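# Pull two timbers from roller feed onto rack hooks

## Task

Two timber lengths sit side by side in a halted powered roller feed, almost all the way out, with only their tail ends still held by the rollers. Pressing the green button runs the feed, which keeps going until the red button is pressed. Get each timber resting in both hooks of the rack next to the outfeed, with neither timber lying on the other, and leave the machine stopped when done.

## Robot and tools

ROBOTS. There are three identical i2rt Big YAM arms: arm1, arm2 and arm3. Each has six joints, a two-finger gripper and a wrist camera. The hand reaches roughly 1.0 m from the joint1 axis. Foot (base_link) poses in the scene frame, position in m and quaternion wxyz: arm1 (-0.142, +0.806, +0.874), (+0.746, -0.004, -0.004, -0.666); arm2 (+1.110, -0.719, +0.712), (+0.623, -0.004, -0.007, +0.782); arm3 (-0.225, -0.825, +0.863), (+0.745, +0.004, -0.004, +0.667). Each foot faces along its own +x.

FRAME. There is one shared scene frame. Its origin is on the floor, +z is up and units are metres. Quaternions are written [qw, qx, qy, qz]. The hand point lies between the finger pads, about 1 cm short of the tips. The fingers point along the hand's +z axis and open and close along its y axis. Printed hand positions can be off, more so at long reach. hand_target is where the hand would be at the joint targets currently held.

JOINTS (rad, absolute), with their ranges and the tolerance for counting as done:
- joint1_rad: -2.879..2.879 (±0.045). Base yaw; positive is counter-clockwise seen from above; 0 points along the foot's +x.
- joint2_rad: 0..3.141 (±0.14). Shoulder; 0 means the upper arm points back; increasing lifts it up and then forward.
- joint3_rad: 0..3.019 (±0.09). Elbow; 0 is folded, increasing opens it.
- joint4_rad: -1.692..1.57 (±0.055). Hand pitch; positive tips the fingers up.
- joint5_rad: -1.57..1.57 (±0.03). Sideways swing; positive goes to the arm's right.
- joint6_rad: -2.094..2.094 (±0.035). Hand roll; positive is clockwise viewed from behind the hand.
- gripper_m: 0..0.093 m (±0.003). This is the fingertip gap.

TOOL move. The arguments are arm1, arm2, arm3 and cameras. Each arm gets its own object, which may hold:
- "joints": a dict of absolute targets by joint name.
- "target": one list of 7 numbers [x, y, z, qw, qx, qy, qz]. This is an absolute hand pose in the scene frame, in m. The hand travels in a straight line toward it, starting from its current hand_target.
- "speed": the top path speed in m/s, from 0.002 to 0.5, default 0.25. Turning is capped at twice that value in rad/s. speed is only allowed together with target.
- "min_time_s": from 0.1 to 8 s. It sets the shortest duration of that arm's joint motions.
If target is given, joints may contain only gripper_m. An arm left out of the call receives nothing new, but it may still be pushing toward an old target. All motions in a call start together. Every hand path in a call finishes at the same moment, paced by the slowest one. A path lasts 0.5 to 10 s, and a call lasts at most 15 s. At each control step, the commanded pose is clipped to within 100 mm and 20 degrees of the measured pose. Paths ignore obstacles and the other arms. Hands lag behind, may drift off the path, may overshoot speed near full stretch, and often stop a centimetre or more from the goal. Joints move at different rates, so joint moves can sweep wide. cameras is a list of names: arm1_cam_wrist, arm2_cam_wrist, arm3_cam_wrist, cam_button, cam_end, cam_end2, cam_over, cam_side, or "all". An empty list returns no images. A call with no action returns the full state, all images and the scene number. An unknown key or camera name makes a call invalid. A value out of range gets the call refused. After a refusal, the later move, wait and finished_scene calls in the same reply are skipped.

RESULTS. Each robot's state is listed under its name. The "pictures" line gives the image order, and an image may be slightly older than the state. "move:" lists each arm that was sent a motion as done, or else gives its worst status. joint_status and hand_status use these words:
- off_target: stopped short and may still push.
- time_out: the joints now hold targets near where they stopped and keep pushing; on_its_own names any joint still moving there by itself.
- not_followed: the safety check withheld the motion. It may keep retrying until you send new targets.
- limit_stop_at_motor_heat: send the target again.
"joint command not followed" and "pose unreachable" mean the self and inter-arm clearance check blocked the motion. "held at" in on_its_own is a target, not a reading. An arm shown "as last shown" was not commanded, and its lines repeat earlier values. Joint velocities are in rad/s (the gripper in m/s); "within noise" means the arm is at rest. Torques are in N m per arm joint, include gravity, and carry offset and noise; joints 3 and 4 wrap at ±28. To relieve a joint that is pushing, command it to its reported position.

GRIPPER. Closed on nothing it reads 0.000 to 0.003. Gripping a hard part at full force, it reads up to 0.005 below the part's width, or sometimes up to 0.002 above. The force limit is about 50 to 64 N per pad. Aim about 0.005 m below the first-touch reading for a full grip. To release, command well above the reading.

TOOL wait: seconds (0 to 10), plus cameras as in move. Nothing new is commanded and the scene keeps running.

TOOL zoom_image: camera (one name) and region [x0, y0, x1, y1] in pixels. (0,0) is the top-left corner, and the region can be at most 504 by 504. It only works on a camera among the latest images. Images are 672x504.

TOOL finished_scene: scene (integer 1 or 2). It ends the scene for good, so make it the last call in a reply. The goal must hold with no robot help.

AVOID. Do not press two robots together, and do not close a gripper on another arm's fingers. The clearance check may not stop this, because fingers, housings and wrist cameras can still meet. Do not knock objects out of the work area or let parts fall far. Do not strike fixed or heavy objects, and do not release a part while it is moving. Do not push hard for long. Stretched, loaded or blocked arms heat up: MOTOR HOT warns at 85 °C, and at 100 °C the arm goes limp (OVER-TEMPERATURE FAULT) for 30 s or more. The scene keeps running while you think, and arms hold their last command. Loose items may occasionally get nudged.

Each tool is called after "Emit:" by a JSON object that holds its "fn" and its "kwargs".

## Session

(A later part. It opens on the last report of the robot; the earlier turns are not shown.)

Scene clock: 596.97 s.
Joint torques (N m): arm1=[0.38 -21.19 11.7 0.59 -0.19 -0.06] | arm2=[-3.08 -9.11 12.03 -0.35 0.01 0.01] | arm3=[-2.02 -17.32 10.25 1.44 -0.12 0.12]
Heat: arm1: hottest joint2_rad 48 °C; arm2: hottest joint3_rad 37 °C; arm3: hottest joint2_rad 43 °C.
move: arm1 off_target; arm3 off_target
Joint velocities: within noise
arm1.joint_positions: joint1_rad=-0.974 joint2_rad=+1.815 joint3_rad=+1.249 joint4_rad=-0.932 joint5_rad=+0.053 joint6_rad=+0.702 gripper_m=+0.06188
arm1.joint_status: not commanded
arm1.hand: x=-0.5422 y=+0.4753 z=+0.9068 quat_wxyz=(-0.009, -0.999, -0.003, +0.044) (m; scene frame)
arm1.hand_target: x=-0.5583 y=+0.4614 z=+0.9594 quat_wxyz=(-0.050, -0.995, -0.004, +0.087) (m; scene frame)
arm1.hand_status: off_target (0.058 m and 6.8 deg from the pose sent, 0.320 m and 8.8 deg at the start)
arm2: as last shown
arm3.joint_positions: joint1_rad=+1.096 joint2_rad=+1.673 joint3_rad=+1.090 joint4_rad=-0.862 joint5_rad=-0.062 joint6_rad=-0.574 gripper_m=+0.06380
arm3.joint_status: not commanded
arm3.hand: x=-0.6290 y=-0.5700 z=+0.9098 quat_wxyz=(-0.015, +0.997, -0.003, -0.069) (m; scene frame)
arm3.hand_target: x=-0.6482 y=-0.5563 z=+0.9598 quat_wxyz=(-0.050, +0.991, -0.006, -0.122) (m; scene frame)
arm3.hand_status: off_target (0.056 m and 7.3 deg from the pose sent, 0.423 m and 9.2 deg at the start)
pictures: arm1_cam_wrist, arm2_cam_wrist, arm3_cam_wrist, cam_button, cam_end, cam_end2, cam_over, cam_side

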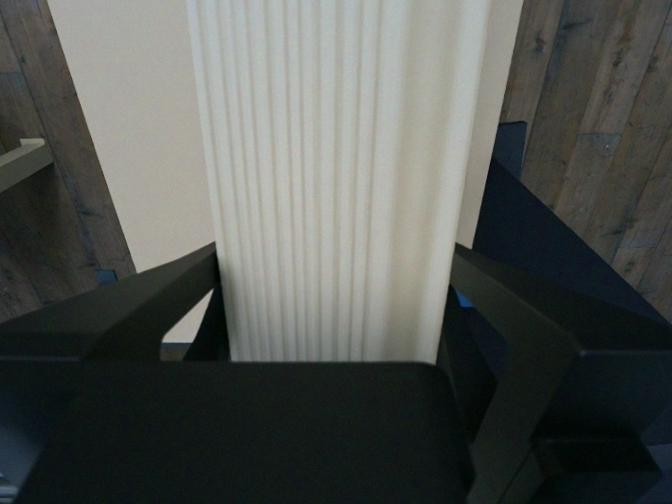

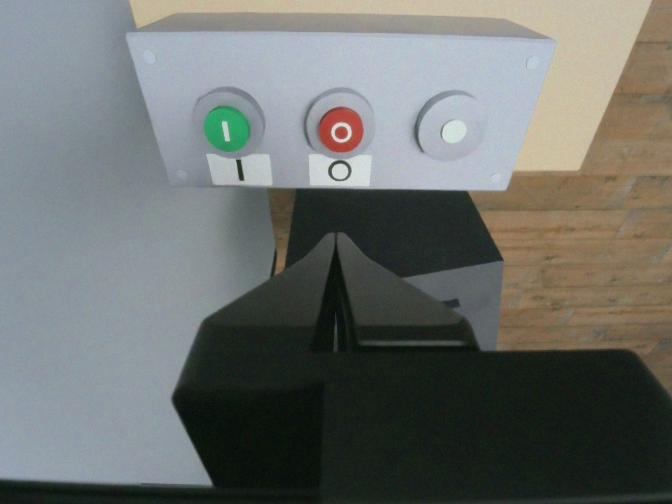

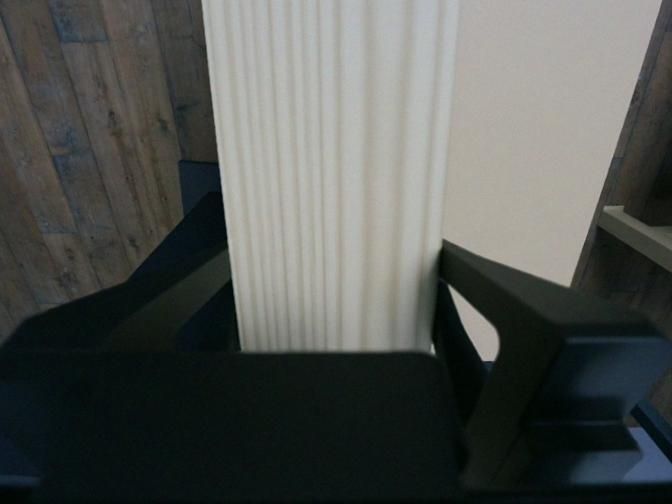

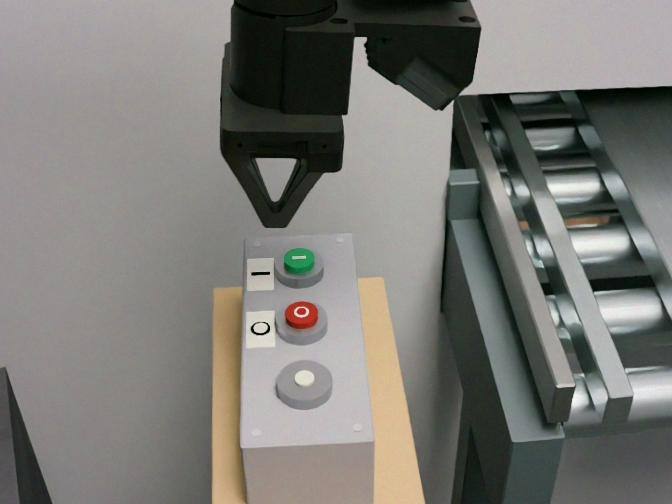

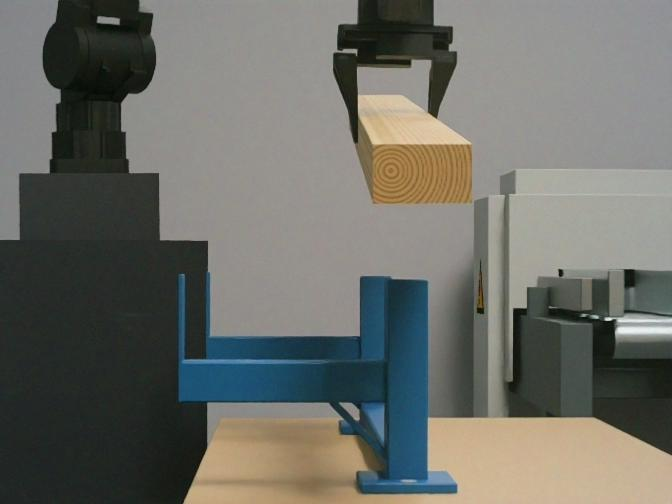

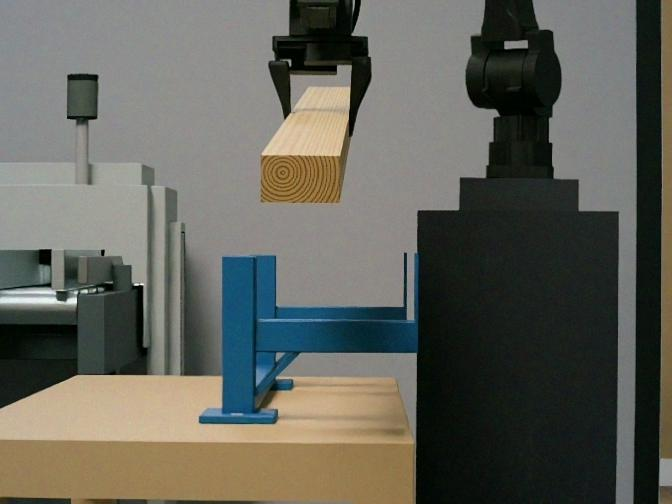

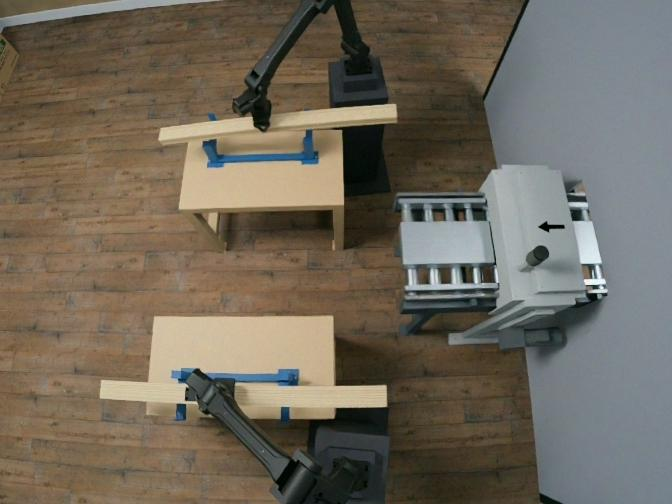

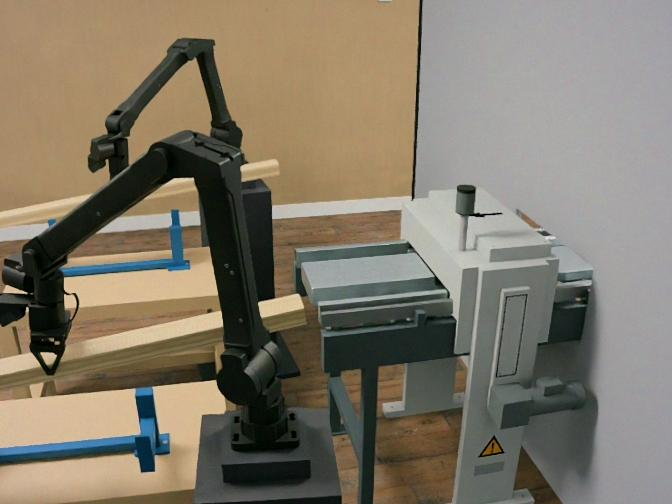

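Emit:
{"fn": "move", "kwargs": {"arm1": {"target":[-0.58,0.535,0.91,0.04,0.988,0.006,-0.156],"speed":0.15}, "arm3": {"target":[-0.66,-0.56,0.91,-0.035,0.98,-0.007,-0.19],"speed":0.15}, "cameras": ["cam_end","cam_end2","cam_over"]}}

Scene clock: 633.87 s.
Joint torques (N m): arm1=[0.5 -18.73 10.74 1.17 -0.04 -0.07] | arm2=[-3.08 -9.17 12.03 -0.35 0.01 0.01] | arm3=[-2.78 -14.15 9.73 2.04 -0.48 0.14]
Heat: arm1: hottest joint2_rad 39 °C; arm2: hottest joint3_rad 38 °C; arm3: hottest joint3_rad 43 °C.
move: arm1 off_target; arm3 off_target
Joint velocities: within noise
arm1.joint_positions: joint1_rad=-1.089 joint2_rad=+1.762 joint3_rad=+1.015 joint4_rad=-0.640 joint5_rad=+0.119 joint6_rad=+0.570 gripper_m=+0.06187
arm1.joint_status: not commanded
arm1.hand: x=-0.5562 y=+0.5513 z=+0.8637 quat_wxyz=(-0.007, -0.994, -0.006, +0.109) (m; scene frame)
arm1.hand_target: x=-0.5785 y=+0.5363 z=+0.9098 quat_wxyz=(-0.040, -0.987, -0.006, +0.156) (m; scene frame)
arm1.hand_status: off_target (0.055 m and 6.6 deg from the pose sent, 0.071 m and 13.4 deg at the start)
arm2: as last shown
arm3.joint_positions: joint1_rad=+1.090 joint2_rad=+1.682 joint3_rad=+0.965 joint4_rad=-0.606 joint5_rad=-0.156 joint6_rad=-0.567 gripper_m=+0.06380
arm3.joint_status: not commanded
arm3.hand: x=-0.6376 y=-0.5795 z=+0.8752 quat_wxyz=(-0.009, +0.989, -0.002, -0.145) (m; scene frame)
arm3.hand_target: x=-0.6585 y=-0.5610 z=+0.9109 quat_wxyz=(-0.035, +0.981, -0.007, -0.190) (m; scene frame)
arm3.hand_status: off_target (0.046 m and 6.1 deg from the pose sent, 0.033 m and 14.2 deg at the start)
pictures: cam_end, cam_end2, cam_over

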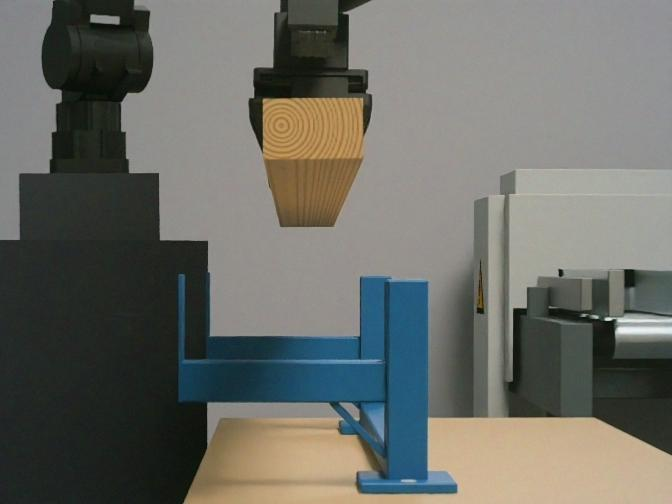

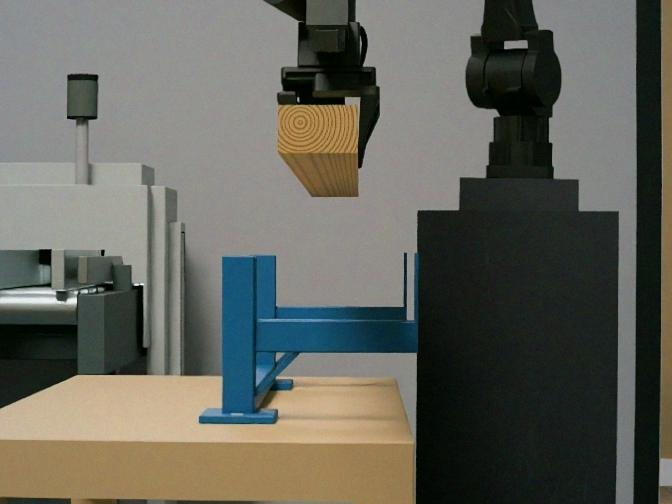

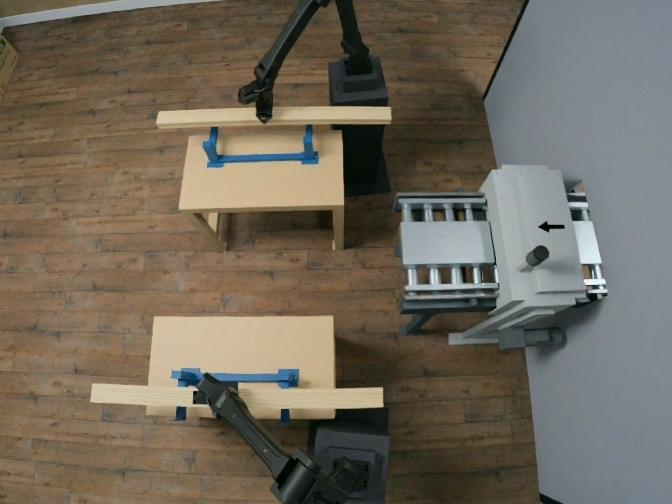

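Emit:
{"fn": "move", "kwargs": {"arm1": {"target":[-0.59,0.535,0.79,0.04,0.988,0.006,-0.156],"speed":0.12}, "arm3": {"target":[-0.67,-0.56,0.785,-0.035,0.98,-0.007,-0.19],"speed":0.12}, "cameras": ["cam_end","cam_end2","cam_over"]}}

Scene clock: 648.47 s.
Joint torques (N m): arm1=[-0.38 -17.79 8.25 1.4 -0.03 -0.08] | arm2=[-3.08 -9.17 12.03 -0.35 0.01 0.01] | arm3=[-1.44 -15.85 7.01 2.04 -0.36 0.14]
Heat: arm1: hottest joint2_rad 40 °C; arm2: hottest joint3_rad 38 °C; arm3: hottest joint3_rad 44 °C.
move: arm1 off_target; arm3 off_target
Joint velocities: within noise
arm1.joint_positions: joint1_rad=-1.095 joint2_rad=+1.986 joint3_rad=+0.977 joint4_rad=-0.344 joint5_rad=+0.114 joint6_rad=+0.557 gripper_m=+0.06187
arm1.joint_status: not commanded
arm1.hand: x=-0.5634 y=+0.5478 z=+0.7614 quat_wxyz=(-0.017, -0.992, -0.009, +0.121) (m; scene frame)
arm1.hand_target: x=-0.5891 y=+0.5358 z=+0.7904 quat_wxyz=(-0.040, -0.987, -0.006, +0.156) (m; scene frame)
arm1.hand_status: off_target (0.041 m and 4.8 deg from the pose sent, 0.083 m and 6.6 deg at the start)
arm2: as last shown
arm3.joint_positions: joint1_rad=+1.090 joint2_rad=+1.960 joint3_rad=+0.920 joint4_rad=-0.276 joint5_rad=-0.154 joint6_rad=-0.552 gripper_m=+0.06380
arm3.joint_status: not commanded
arm3.hand: x=-0.6406 y=-0.5756 z=+0.7530 quat_wxyz=(-0.010, +0.989, -0.009, -0.147) (m; scene frame)
arm3.hand_target: x=-0.6688 y=-0.5609 z=+0.7855 quat_wxyz=(-0.035, +0.981, -0.007, -0.190) (m; scene frame)
arm3.hand_status: off_target (0.046 m and 5.8 deg from the pose sent, 0.098 m and 6.1 deg at the start)
pictures: cam_end, cam_end2, cam_over

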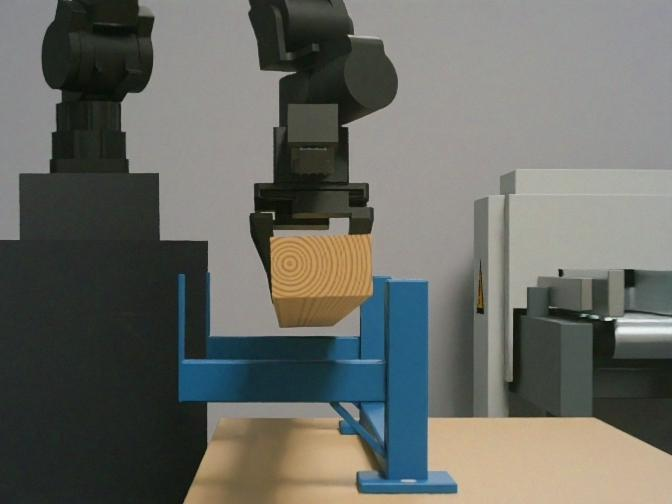

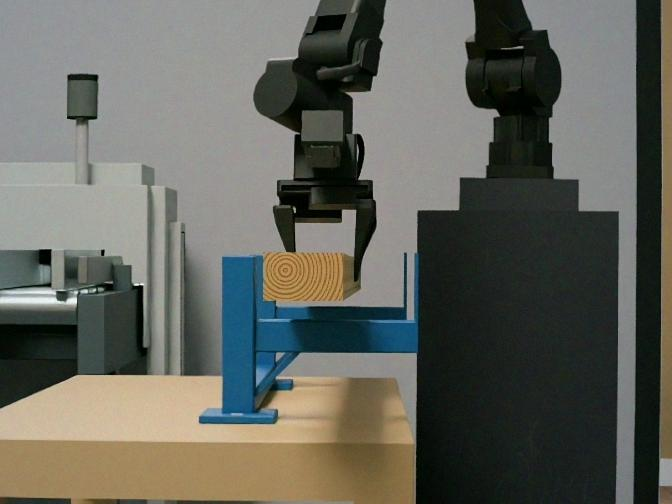

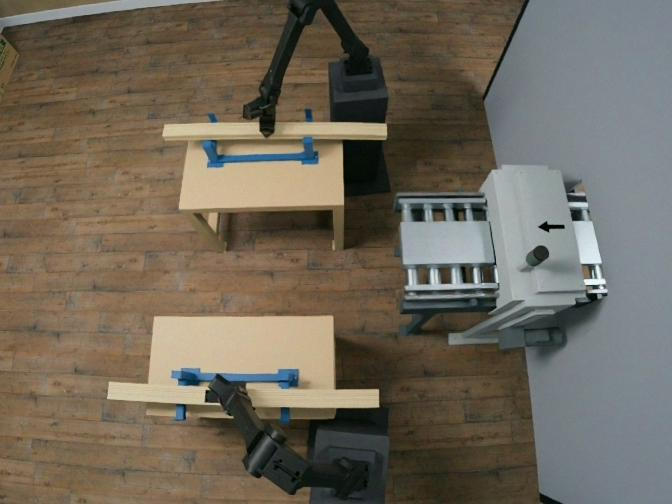

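Emit:
{"fn": "move", "kwargs": {"arm1": {"target":[-0.59,0.537,0.75,0.03,0.988,0.005,-0.156],"speed":0.08}, "arm3": {"target":[-0.67,-0.567,0.755,-0.03,0.98,-0.006,-0.19],"speed":0.08}, "cameras": ["cam_end","cam_end2"]}}

Scene clock: 658.20 s.
Joint torques (N m): arm1=[-0.15 -15.74 8.13 1.96 0.24 -0.06] | arm2=[-3.08 -9.17 12.03 -0.34 0.01 0.01] | arm3=[-1.03 -14.8 6.02 2.51 -0.54 0.17]
Heat: arm1: hottest joint2_rad 39 °C; arm2: hottest joint3_rad 38 °C; arm3: hottest joint3_rad 43 °C.
move: arm1 off_target; arm3 off_target
Joint velocities: within noise
arm1.joint_positions: joint1_rad=-1.095 joint2_rad=+2.050 joint3_rad=+0.977 joint4_rad=-0.280 joint5_rad=+0.125 joint6_rad=+0.558 gripper_m=+0.06183
arm1.joint_status: not commanded
arm1.hand: x=-0.5634 y=+0.5496 z=+0.7350 quat_wxyz=(-0.013, -0.992, -0.008, +0.124) (m; scene frame)
arm1.hand_target: x=-0.5891 y=+0.5375 z=+0.7511 quat_wxyz=(-0.030, -0.987, -0.005, +0.156) (m; scene frame)
arm1.hand_status: off_target (0.033 m and 4.2 deg from the pose sent, 0.031 m and 4.3 deg at the start)
arm2: as last shown
arm3.joint_positions: joint1_rad=+1.094 joint2_rad=+2.011 joint3_rad=+0.920 joint4_rad=-0.216 joint5_rad=-0.155 joint6_rad=-0.546 gripper_m=+0.06380
arm3.joint_status: not commanded
arm3.hand: x=-0.6428 y=-0.5764 z=+0.7331 quat_wxyz=(-0.012, +0.988, -0.010, -0.151) (m; scene frame)
arm3.hand_target: x=-0.6691 y=-0.5676 z=+0.7558 quat_wxyz=(-0.029, +0.981, -0.006, -0.190) (m; scene frame)
arm3.hand_status: off_target (0.036 m and 5.0 deg from the pose sent, 0.031 m and 5.5 deg at the start)
pictures: cam_end, cam_end2

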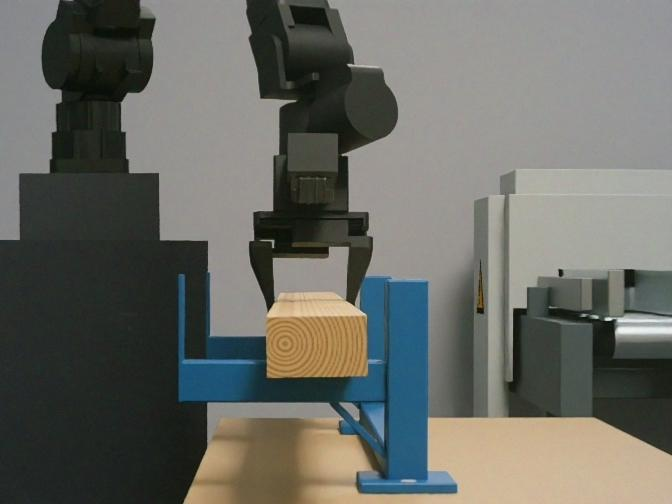

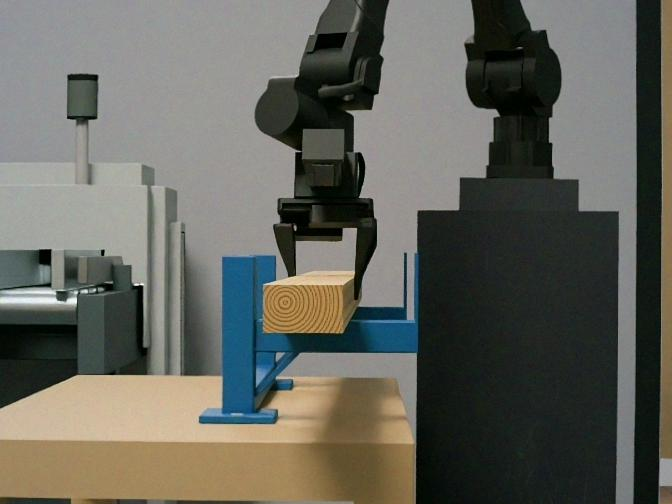

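Emit:
{"fn": "move", "kwargs": {"arm1": {"target":[-0.585,0.54,0.73,0.02,0.991,0.003,-0.13],"speed":0.08}, "arm3": {"target":[-0.665,-0.57,0.725,-0.02,0.986,-0.003,-0.165],"speed":0.08}, "cameras": ["cam_end","cam_end2"]}}

Scene clock: 666.93 s.
Joint torques (N m): arm1=[-0.56 -12.4 9.8 1.17 -0.2 -0.03] | arm2=[-3.08 -9.11 12.03 -0.34 0.01 0.02] | arm3=[-1.03 -9.82 7.77 2.29 -0.19 0.09]
Heat: arm1: hottest joint2_rad 38 °C; arm2: hottest joint3_rad 38 °C; arm3: hottest joint3_rad 42 °C.
move: arm1 off_target; arm3 off_target
Joint velocities: within noise
arm1.joint_positions: joint1_rad=-1.095 joint2_rad=+2.056 joint3_rad=+0.985 joint4_rad=-0.293 joint5_rad=+0.125 joint6_rad=+0.559 gripper_m=+0.06183
arm1.joint_status: not commanded
arm1.hand: x=-0.5632 y=+0.5498 z=+0.7336 quat_wxyz=(-0.010, -0.993, -0.008, +0.120) (m; scene frame)
arm1.hand_target: x=-0.5842 y=+0.5405 z=+0.7309 quat_wxyz=(-0.020, -0.991, -0.003, +0.130) (m; scene frame)
arm1.hand_status: off_target (0.024 m and 1.8 deg from the pose sent, 0.024 m and 1.2 deg at the start)
arm2: as last shown
arm3.joint_positions: joint1_rad=+1.097 joint2_rad=+2.016 joint3_rad=+0.920 joint4_rad=-0.216 joint5_rad=-0.154 joint6_rad=-0.546 gripper_m=+0.06380
arm3.joint_status: not commanded
arm3.hand: x=-0.6425 y=-0.5783 z=+0.7310 quat_wxyz=(-0.010, +0.989, -0.008, -0.149) (m; scene frame)
arm3.hand_target: x=-0.6639 y=-0.5709 z=+0.7259 quat_wxyz=(-0.020, +0.986, -0.003, -0.165) (m; scene frame)
arm3.hand_status: off_target (0.025 m and 2.2 deg from the pose sent, 0.024 m and 2.0 deg at the start)
pictures: cam_end, cam_end2

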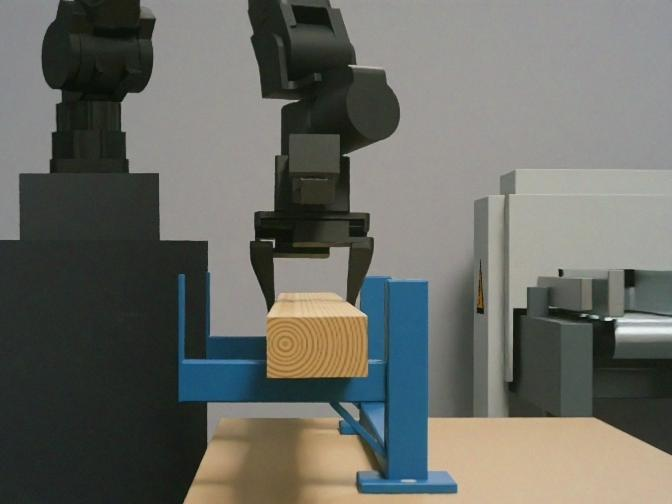

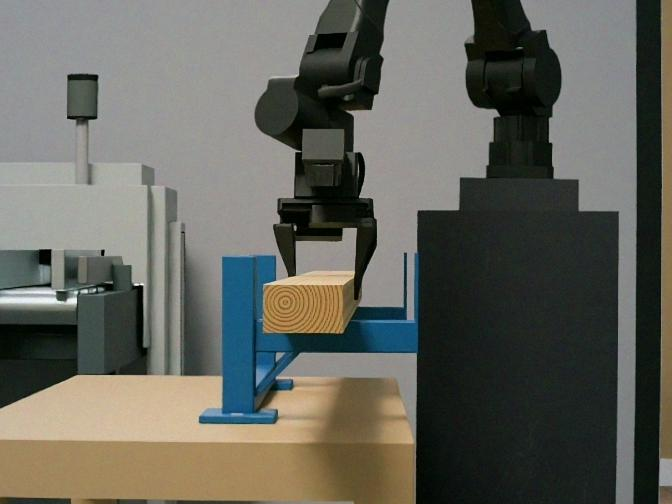

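Emit:
{"fn": "move", "kwargs": {"arm1": {"joints":{"gripper_m":0.082}}, "arm3": {"joints":{"gripper_m":0.082}}, "cameras": ["cam_end","cam_end2","cam_over","arm1_cam_wrist","arm3_cam_wrist"]}}

Scene clock: 674.87 s.
Joint torques (N m): arm1=[-0.15 -13.68 7.56 1.18 -0.05 -0.03] | arm2=[-3.08 -9.11 12.03 -0.34 0.01 0.01] | arm3=[-1.08 -11.4 6.74 1.55 -0.19 0.09]
Heat: arm1: hottest joint2_rad 37 °C; arm2: hottest joint3_rad 38 °C; arm3: hottest joint3_rad 41 °C.
move: arm1 done; arm3 done
Joint velocities: within noise
arm1.joint_positions: joint1_rad=-1.097 joint2_rad=+2.069 joint3_rad=+1.012 joint4_rad=-0.293 joint5_rad=+0.121 joint6_rad=+0.559 gripper_m=+0.08190
arm1.joint_status: all done
arm1.hand: x=-0.5733 y=+0.5434 z=+0.7336 quat_wxyz=(-0.015, -0.992, -0.007, +0.124) (m; scene frame)
arm1.hand_target: x=-0.5842 y=+0.5406 z=+0.7309 quat_wxyz=(-0.020, -0.991, -0.003, +0.130) (m; scene frame)
arm1.hand_status: not commanded
arm2: as last shown
arm3.joint_positions: joint1_rad=+1.099 joint2_rad=+2.035 joint3_rad=+0.935 joint4_rad=-0.195 joint5_rad=-0.154 joint6_rad=-0.546 gripper_m=+0.08191
arm3.joint_status: all done
arm3.hand: x=-0.6502 y=-0.5743 z=+0.7273 quat_wxyz=(-0.015, +0.988, -0.007, -0.156) (m; scene frame)
arm3.hand_target: x=-0.6640 y=-0.5706 z=+0.7261 quat_wxyz=(-0.020, +0.986, -0.003, -0.165) (m; scene frame)
arm3.hand_status: not commanded
pictures: arm1_cam_wrist, arm3_cam_wrist, cam_end, cam_end2, cam_over

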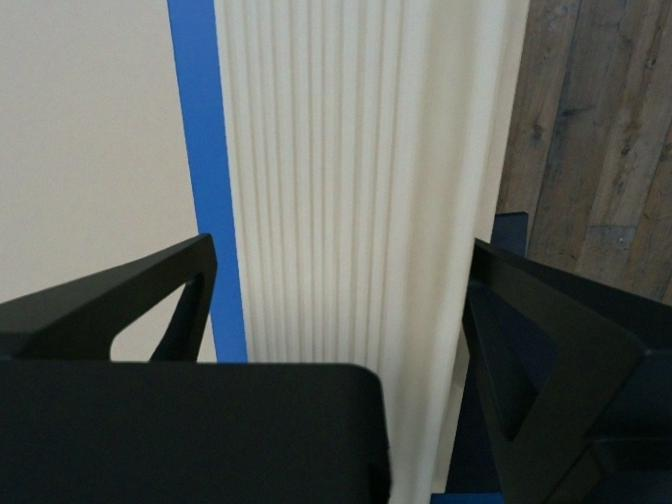

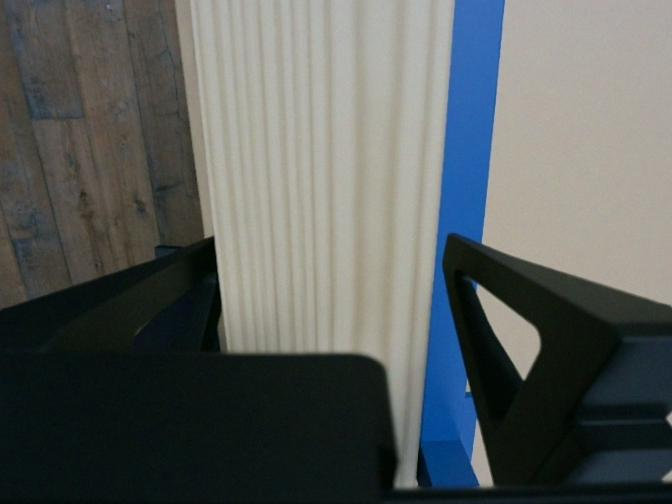

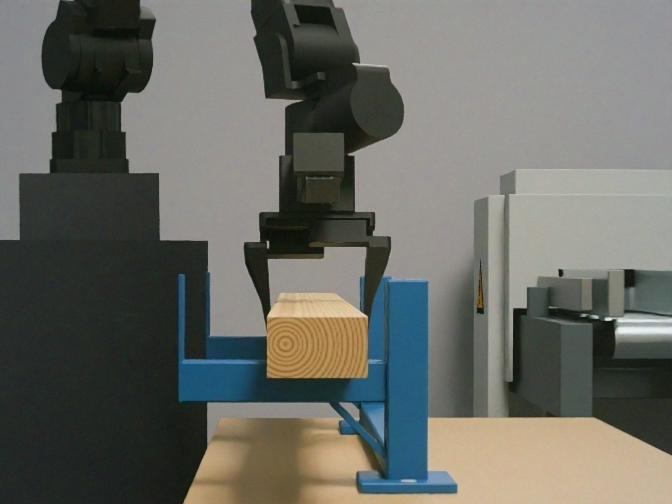

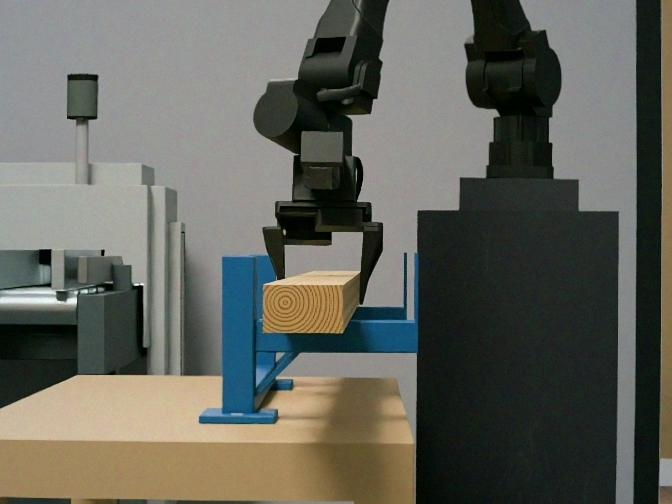

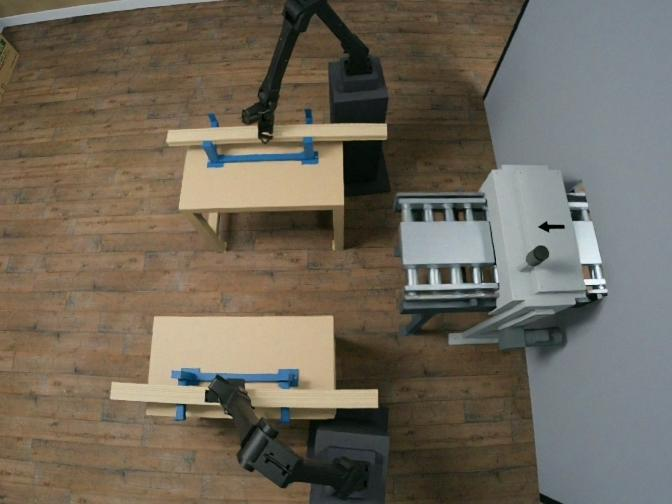

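Emit:
{"fn": "move", "kwargs": {"arm1": {"target":[-0.584,0.548,0.80,0.02,0.991,0.003,-0.13],"speed":0.1,"joints":{"gripper_m":0.093}}, "arm3": {"target":[-0.664,-0.574,0.80,-0.02,0.986,-0.003,-0.165],"speed":0.1,"joints":{"gripper_m":0.093}}}}

Emit:
{"fn": "move", "kwargs": {"arm1": {"target":[-0.56,0.5,1.0,0.02,0.991,0.003,-0.13],"speed":0.2}, "arm3": {"target":[-0.62,-0.54,1.0,-0.02,0.986,-0.003,-0.165],"speed":0.2}, "cameras": ["cam_end","cam_end2","cam_over"]}}

Scene clock: 682.70 s.
Joint torques (N m): arm1=[-0.26 -15.03 7.56 0.25 -0.06 -0.09] | arm2=[-3.08 -9.17 12.01 -0.35 0.01 0.02] | arm3=[-1.08 -12.45 7.6 0.8 -0.14 0.12]
Heat: arm1: hottest joint2_rad 36 °C; arm2: hottest joint3_rad 38 °C; arm3: hottest joint3_rad 40 °C.
move: arm1 done; arm3 off_target
Joint velocities: within noise
arm1.joint_positions: joint1_rad=-1.107 joint2_rad=+1.928 joint3_rad=+1.012 joint4_rad=-0.424 joint5_rad=+0.118 joint6_rad=+0.554 gripper_m=+0.09292
arm1.joint_status: all done
arm1.hand: x=-0.5780 y=+0.5465 z=+0.7945 quat_wxyz=(-0.018, -0.992, -0.004, +0.128) (m; scene frame)
arm1.hand_target: x=-0.5839 y=+0.5481 z=+0.7999 quat_wxyz=(-0.020, -0.991, -0.003, +0.130) (m; scene frame)
arm1.hand_status: done (0.008 m and 0.3 deg from the pose sent, 0.067 m and 1.0 deg at the start)
arm2.joint_positions: joint1_rad=-0.005 joint2_rad=+1.275 joint3_rad=+1.056 joint4_rad=-1.411 joint5_rad=-0.014 joint6_rad=+0.223 gripper_m=+0.00050
arm2.joint_status: not commanded
arm2.hand: x=+1.0328 y=-0.3939 z=+0.8949 quat_wxyz=(+0.015, +0.706, -0.708, +0.024) (m; scene frame)
arm2.hand_target: x=+1.0323 y=-0.3781 z=+0.9199 quat_wxyz=(-0.001, +0.707, -0.707, +0.000) (m; scene frame)
arm2.hand_status: not commanded
arm3.joint_positions: joint1_rad=+1.103 joint2_rad=+1.876 joint3_rad=+0.935 joint4_rad=-0.350 joint5_rad=-0.154 joint6_rad=-0.546 gripper_m=+0.09293
arm3.joint_status: all done
arm3.hand: x=-0.6518 y=-0.5763 z=+0.7915 quat_wxyz=(-0.016, +0.987, -0.005, -0.158) (m; scene frame)
arm3.hand_target: x=-0.6638 y=-0.5742 z=+0.8001 quat_wxyz=(-0.020, +0.986, -0.003, -0.165) (m; scene frame)
arm3.hand_status: off_target (0.015 m and 1.0 deg from the pose sent, 0.074 m and 1.2 deg at the start)
pictures: none

Scene clock: 684.57 s.
Joint torques (N m): arm1=[1.32 -13.04 13.38 0.14 0.17 0.09] | arm2=[-3.08 -9.17 12.01 -0.34 0.01 0.02] | arm3=[-2.49 -9.64 11.93 0.7 -0.35 -0.04]
Heat: arm1: hottest joint2_rad 35 °C; arm2: hottest joint3_rad 38 °C; arm3: hottest joint3_rad 40 °C.
move: arm1 off_target; arm3 off_target
Joint velocities: within noise
arm1.joint_positions: joint1_rad=-1.008 joint2_rad=+1.619 joint3_rad=+1.201 joint4_rad=-0.957 joint5_rad=+0.138 joint6_rad=+0.651 gripper_m=+0.09292
arm1.joint_status: not commanded
arm1.hand: x=-0.5513 y=+0.5111 z=+0.9857 quat_wxyz=(-0.012, -0.993, -0.005, +0.119) (m; scene frame)
arm1.hand_target: x=-0.5595 y=+0.5002 z=+1.0001 quat_wxyz=(-0.020, -0.991, -0.003, +0.130) (m; scene frame)
arm1.hand_status: off_target (0.020 m and 1.6 deg from the pose sent, 0.211 m and 0.3 deg at the start)
arm2: as last shown
arm3.joint_positions: joint1_rad=+0.996 joint2_rad=+1.502 joint3_rad=+1.075 joint4_rad=-0.899 joint5_rad=-0.184 joint6_rad=-0.649 gripper_m=+0.09293
arm3.joint_status: not commanded
arm3.hand: x=-0.6089 y=-0.5527 z=+0.9831 quat_wxyz=(-0.010, +0.988, -0.006, -0.152) (m; scene frame)
arm3.hand_target: x=-0.6194 y=-0.5404 z=+1.0002 quat_wxyz=(-0.020, +0.986, -0.003, -0.165) (m; scene frame)
arm3.hand_status: off_target (0.024 m and 2.0 deg from the pose sent, 0.214 m and 1.0 deg at the start)
pictures: cam_end, cam_end2, cam_over

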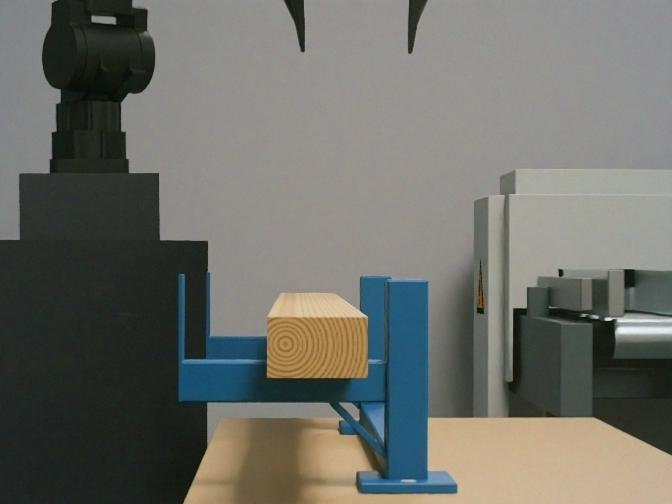

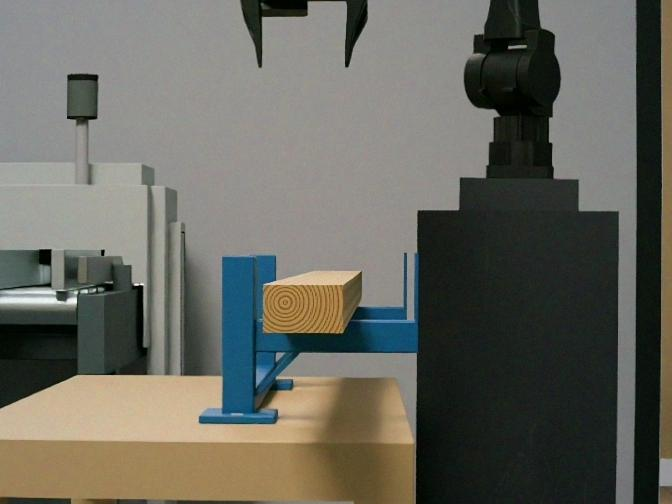

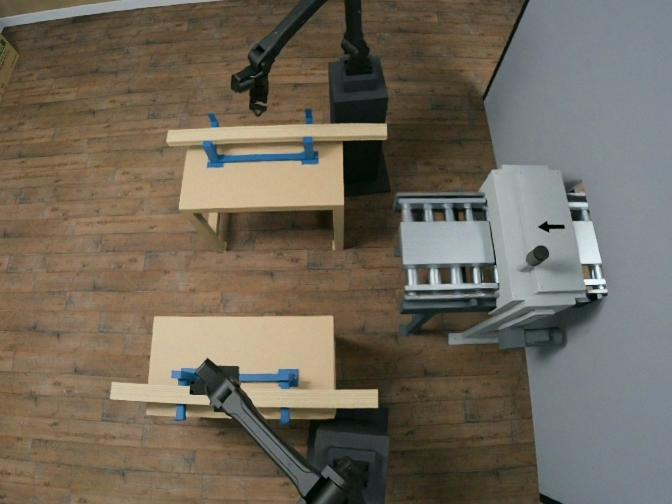

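Emit:
{"fn": "finished_scene", "kwargs": {"scene": 1}}

The scene is finished: the task was done.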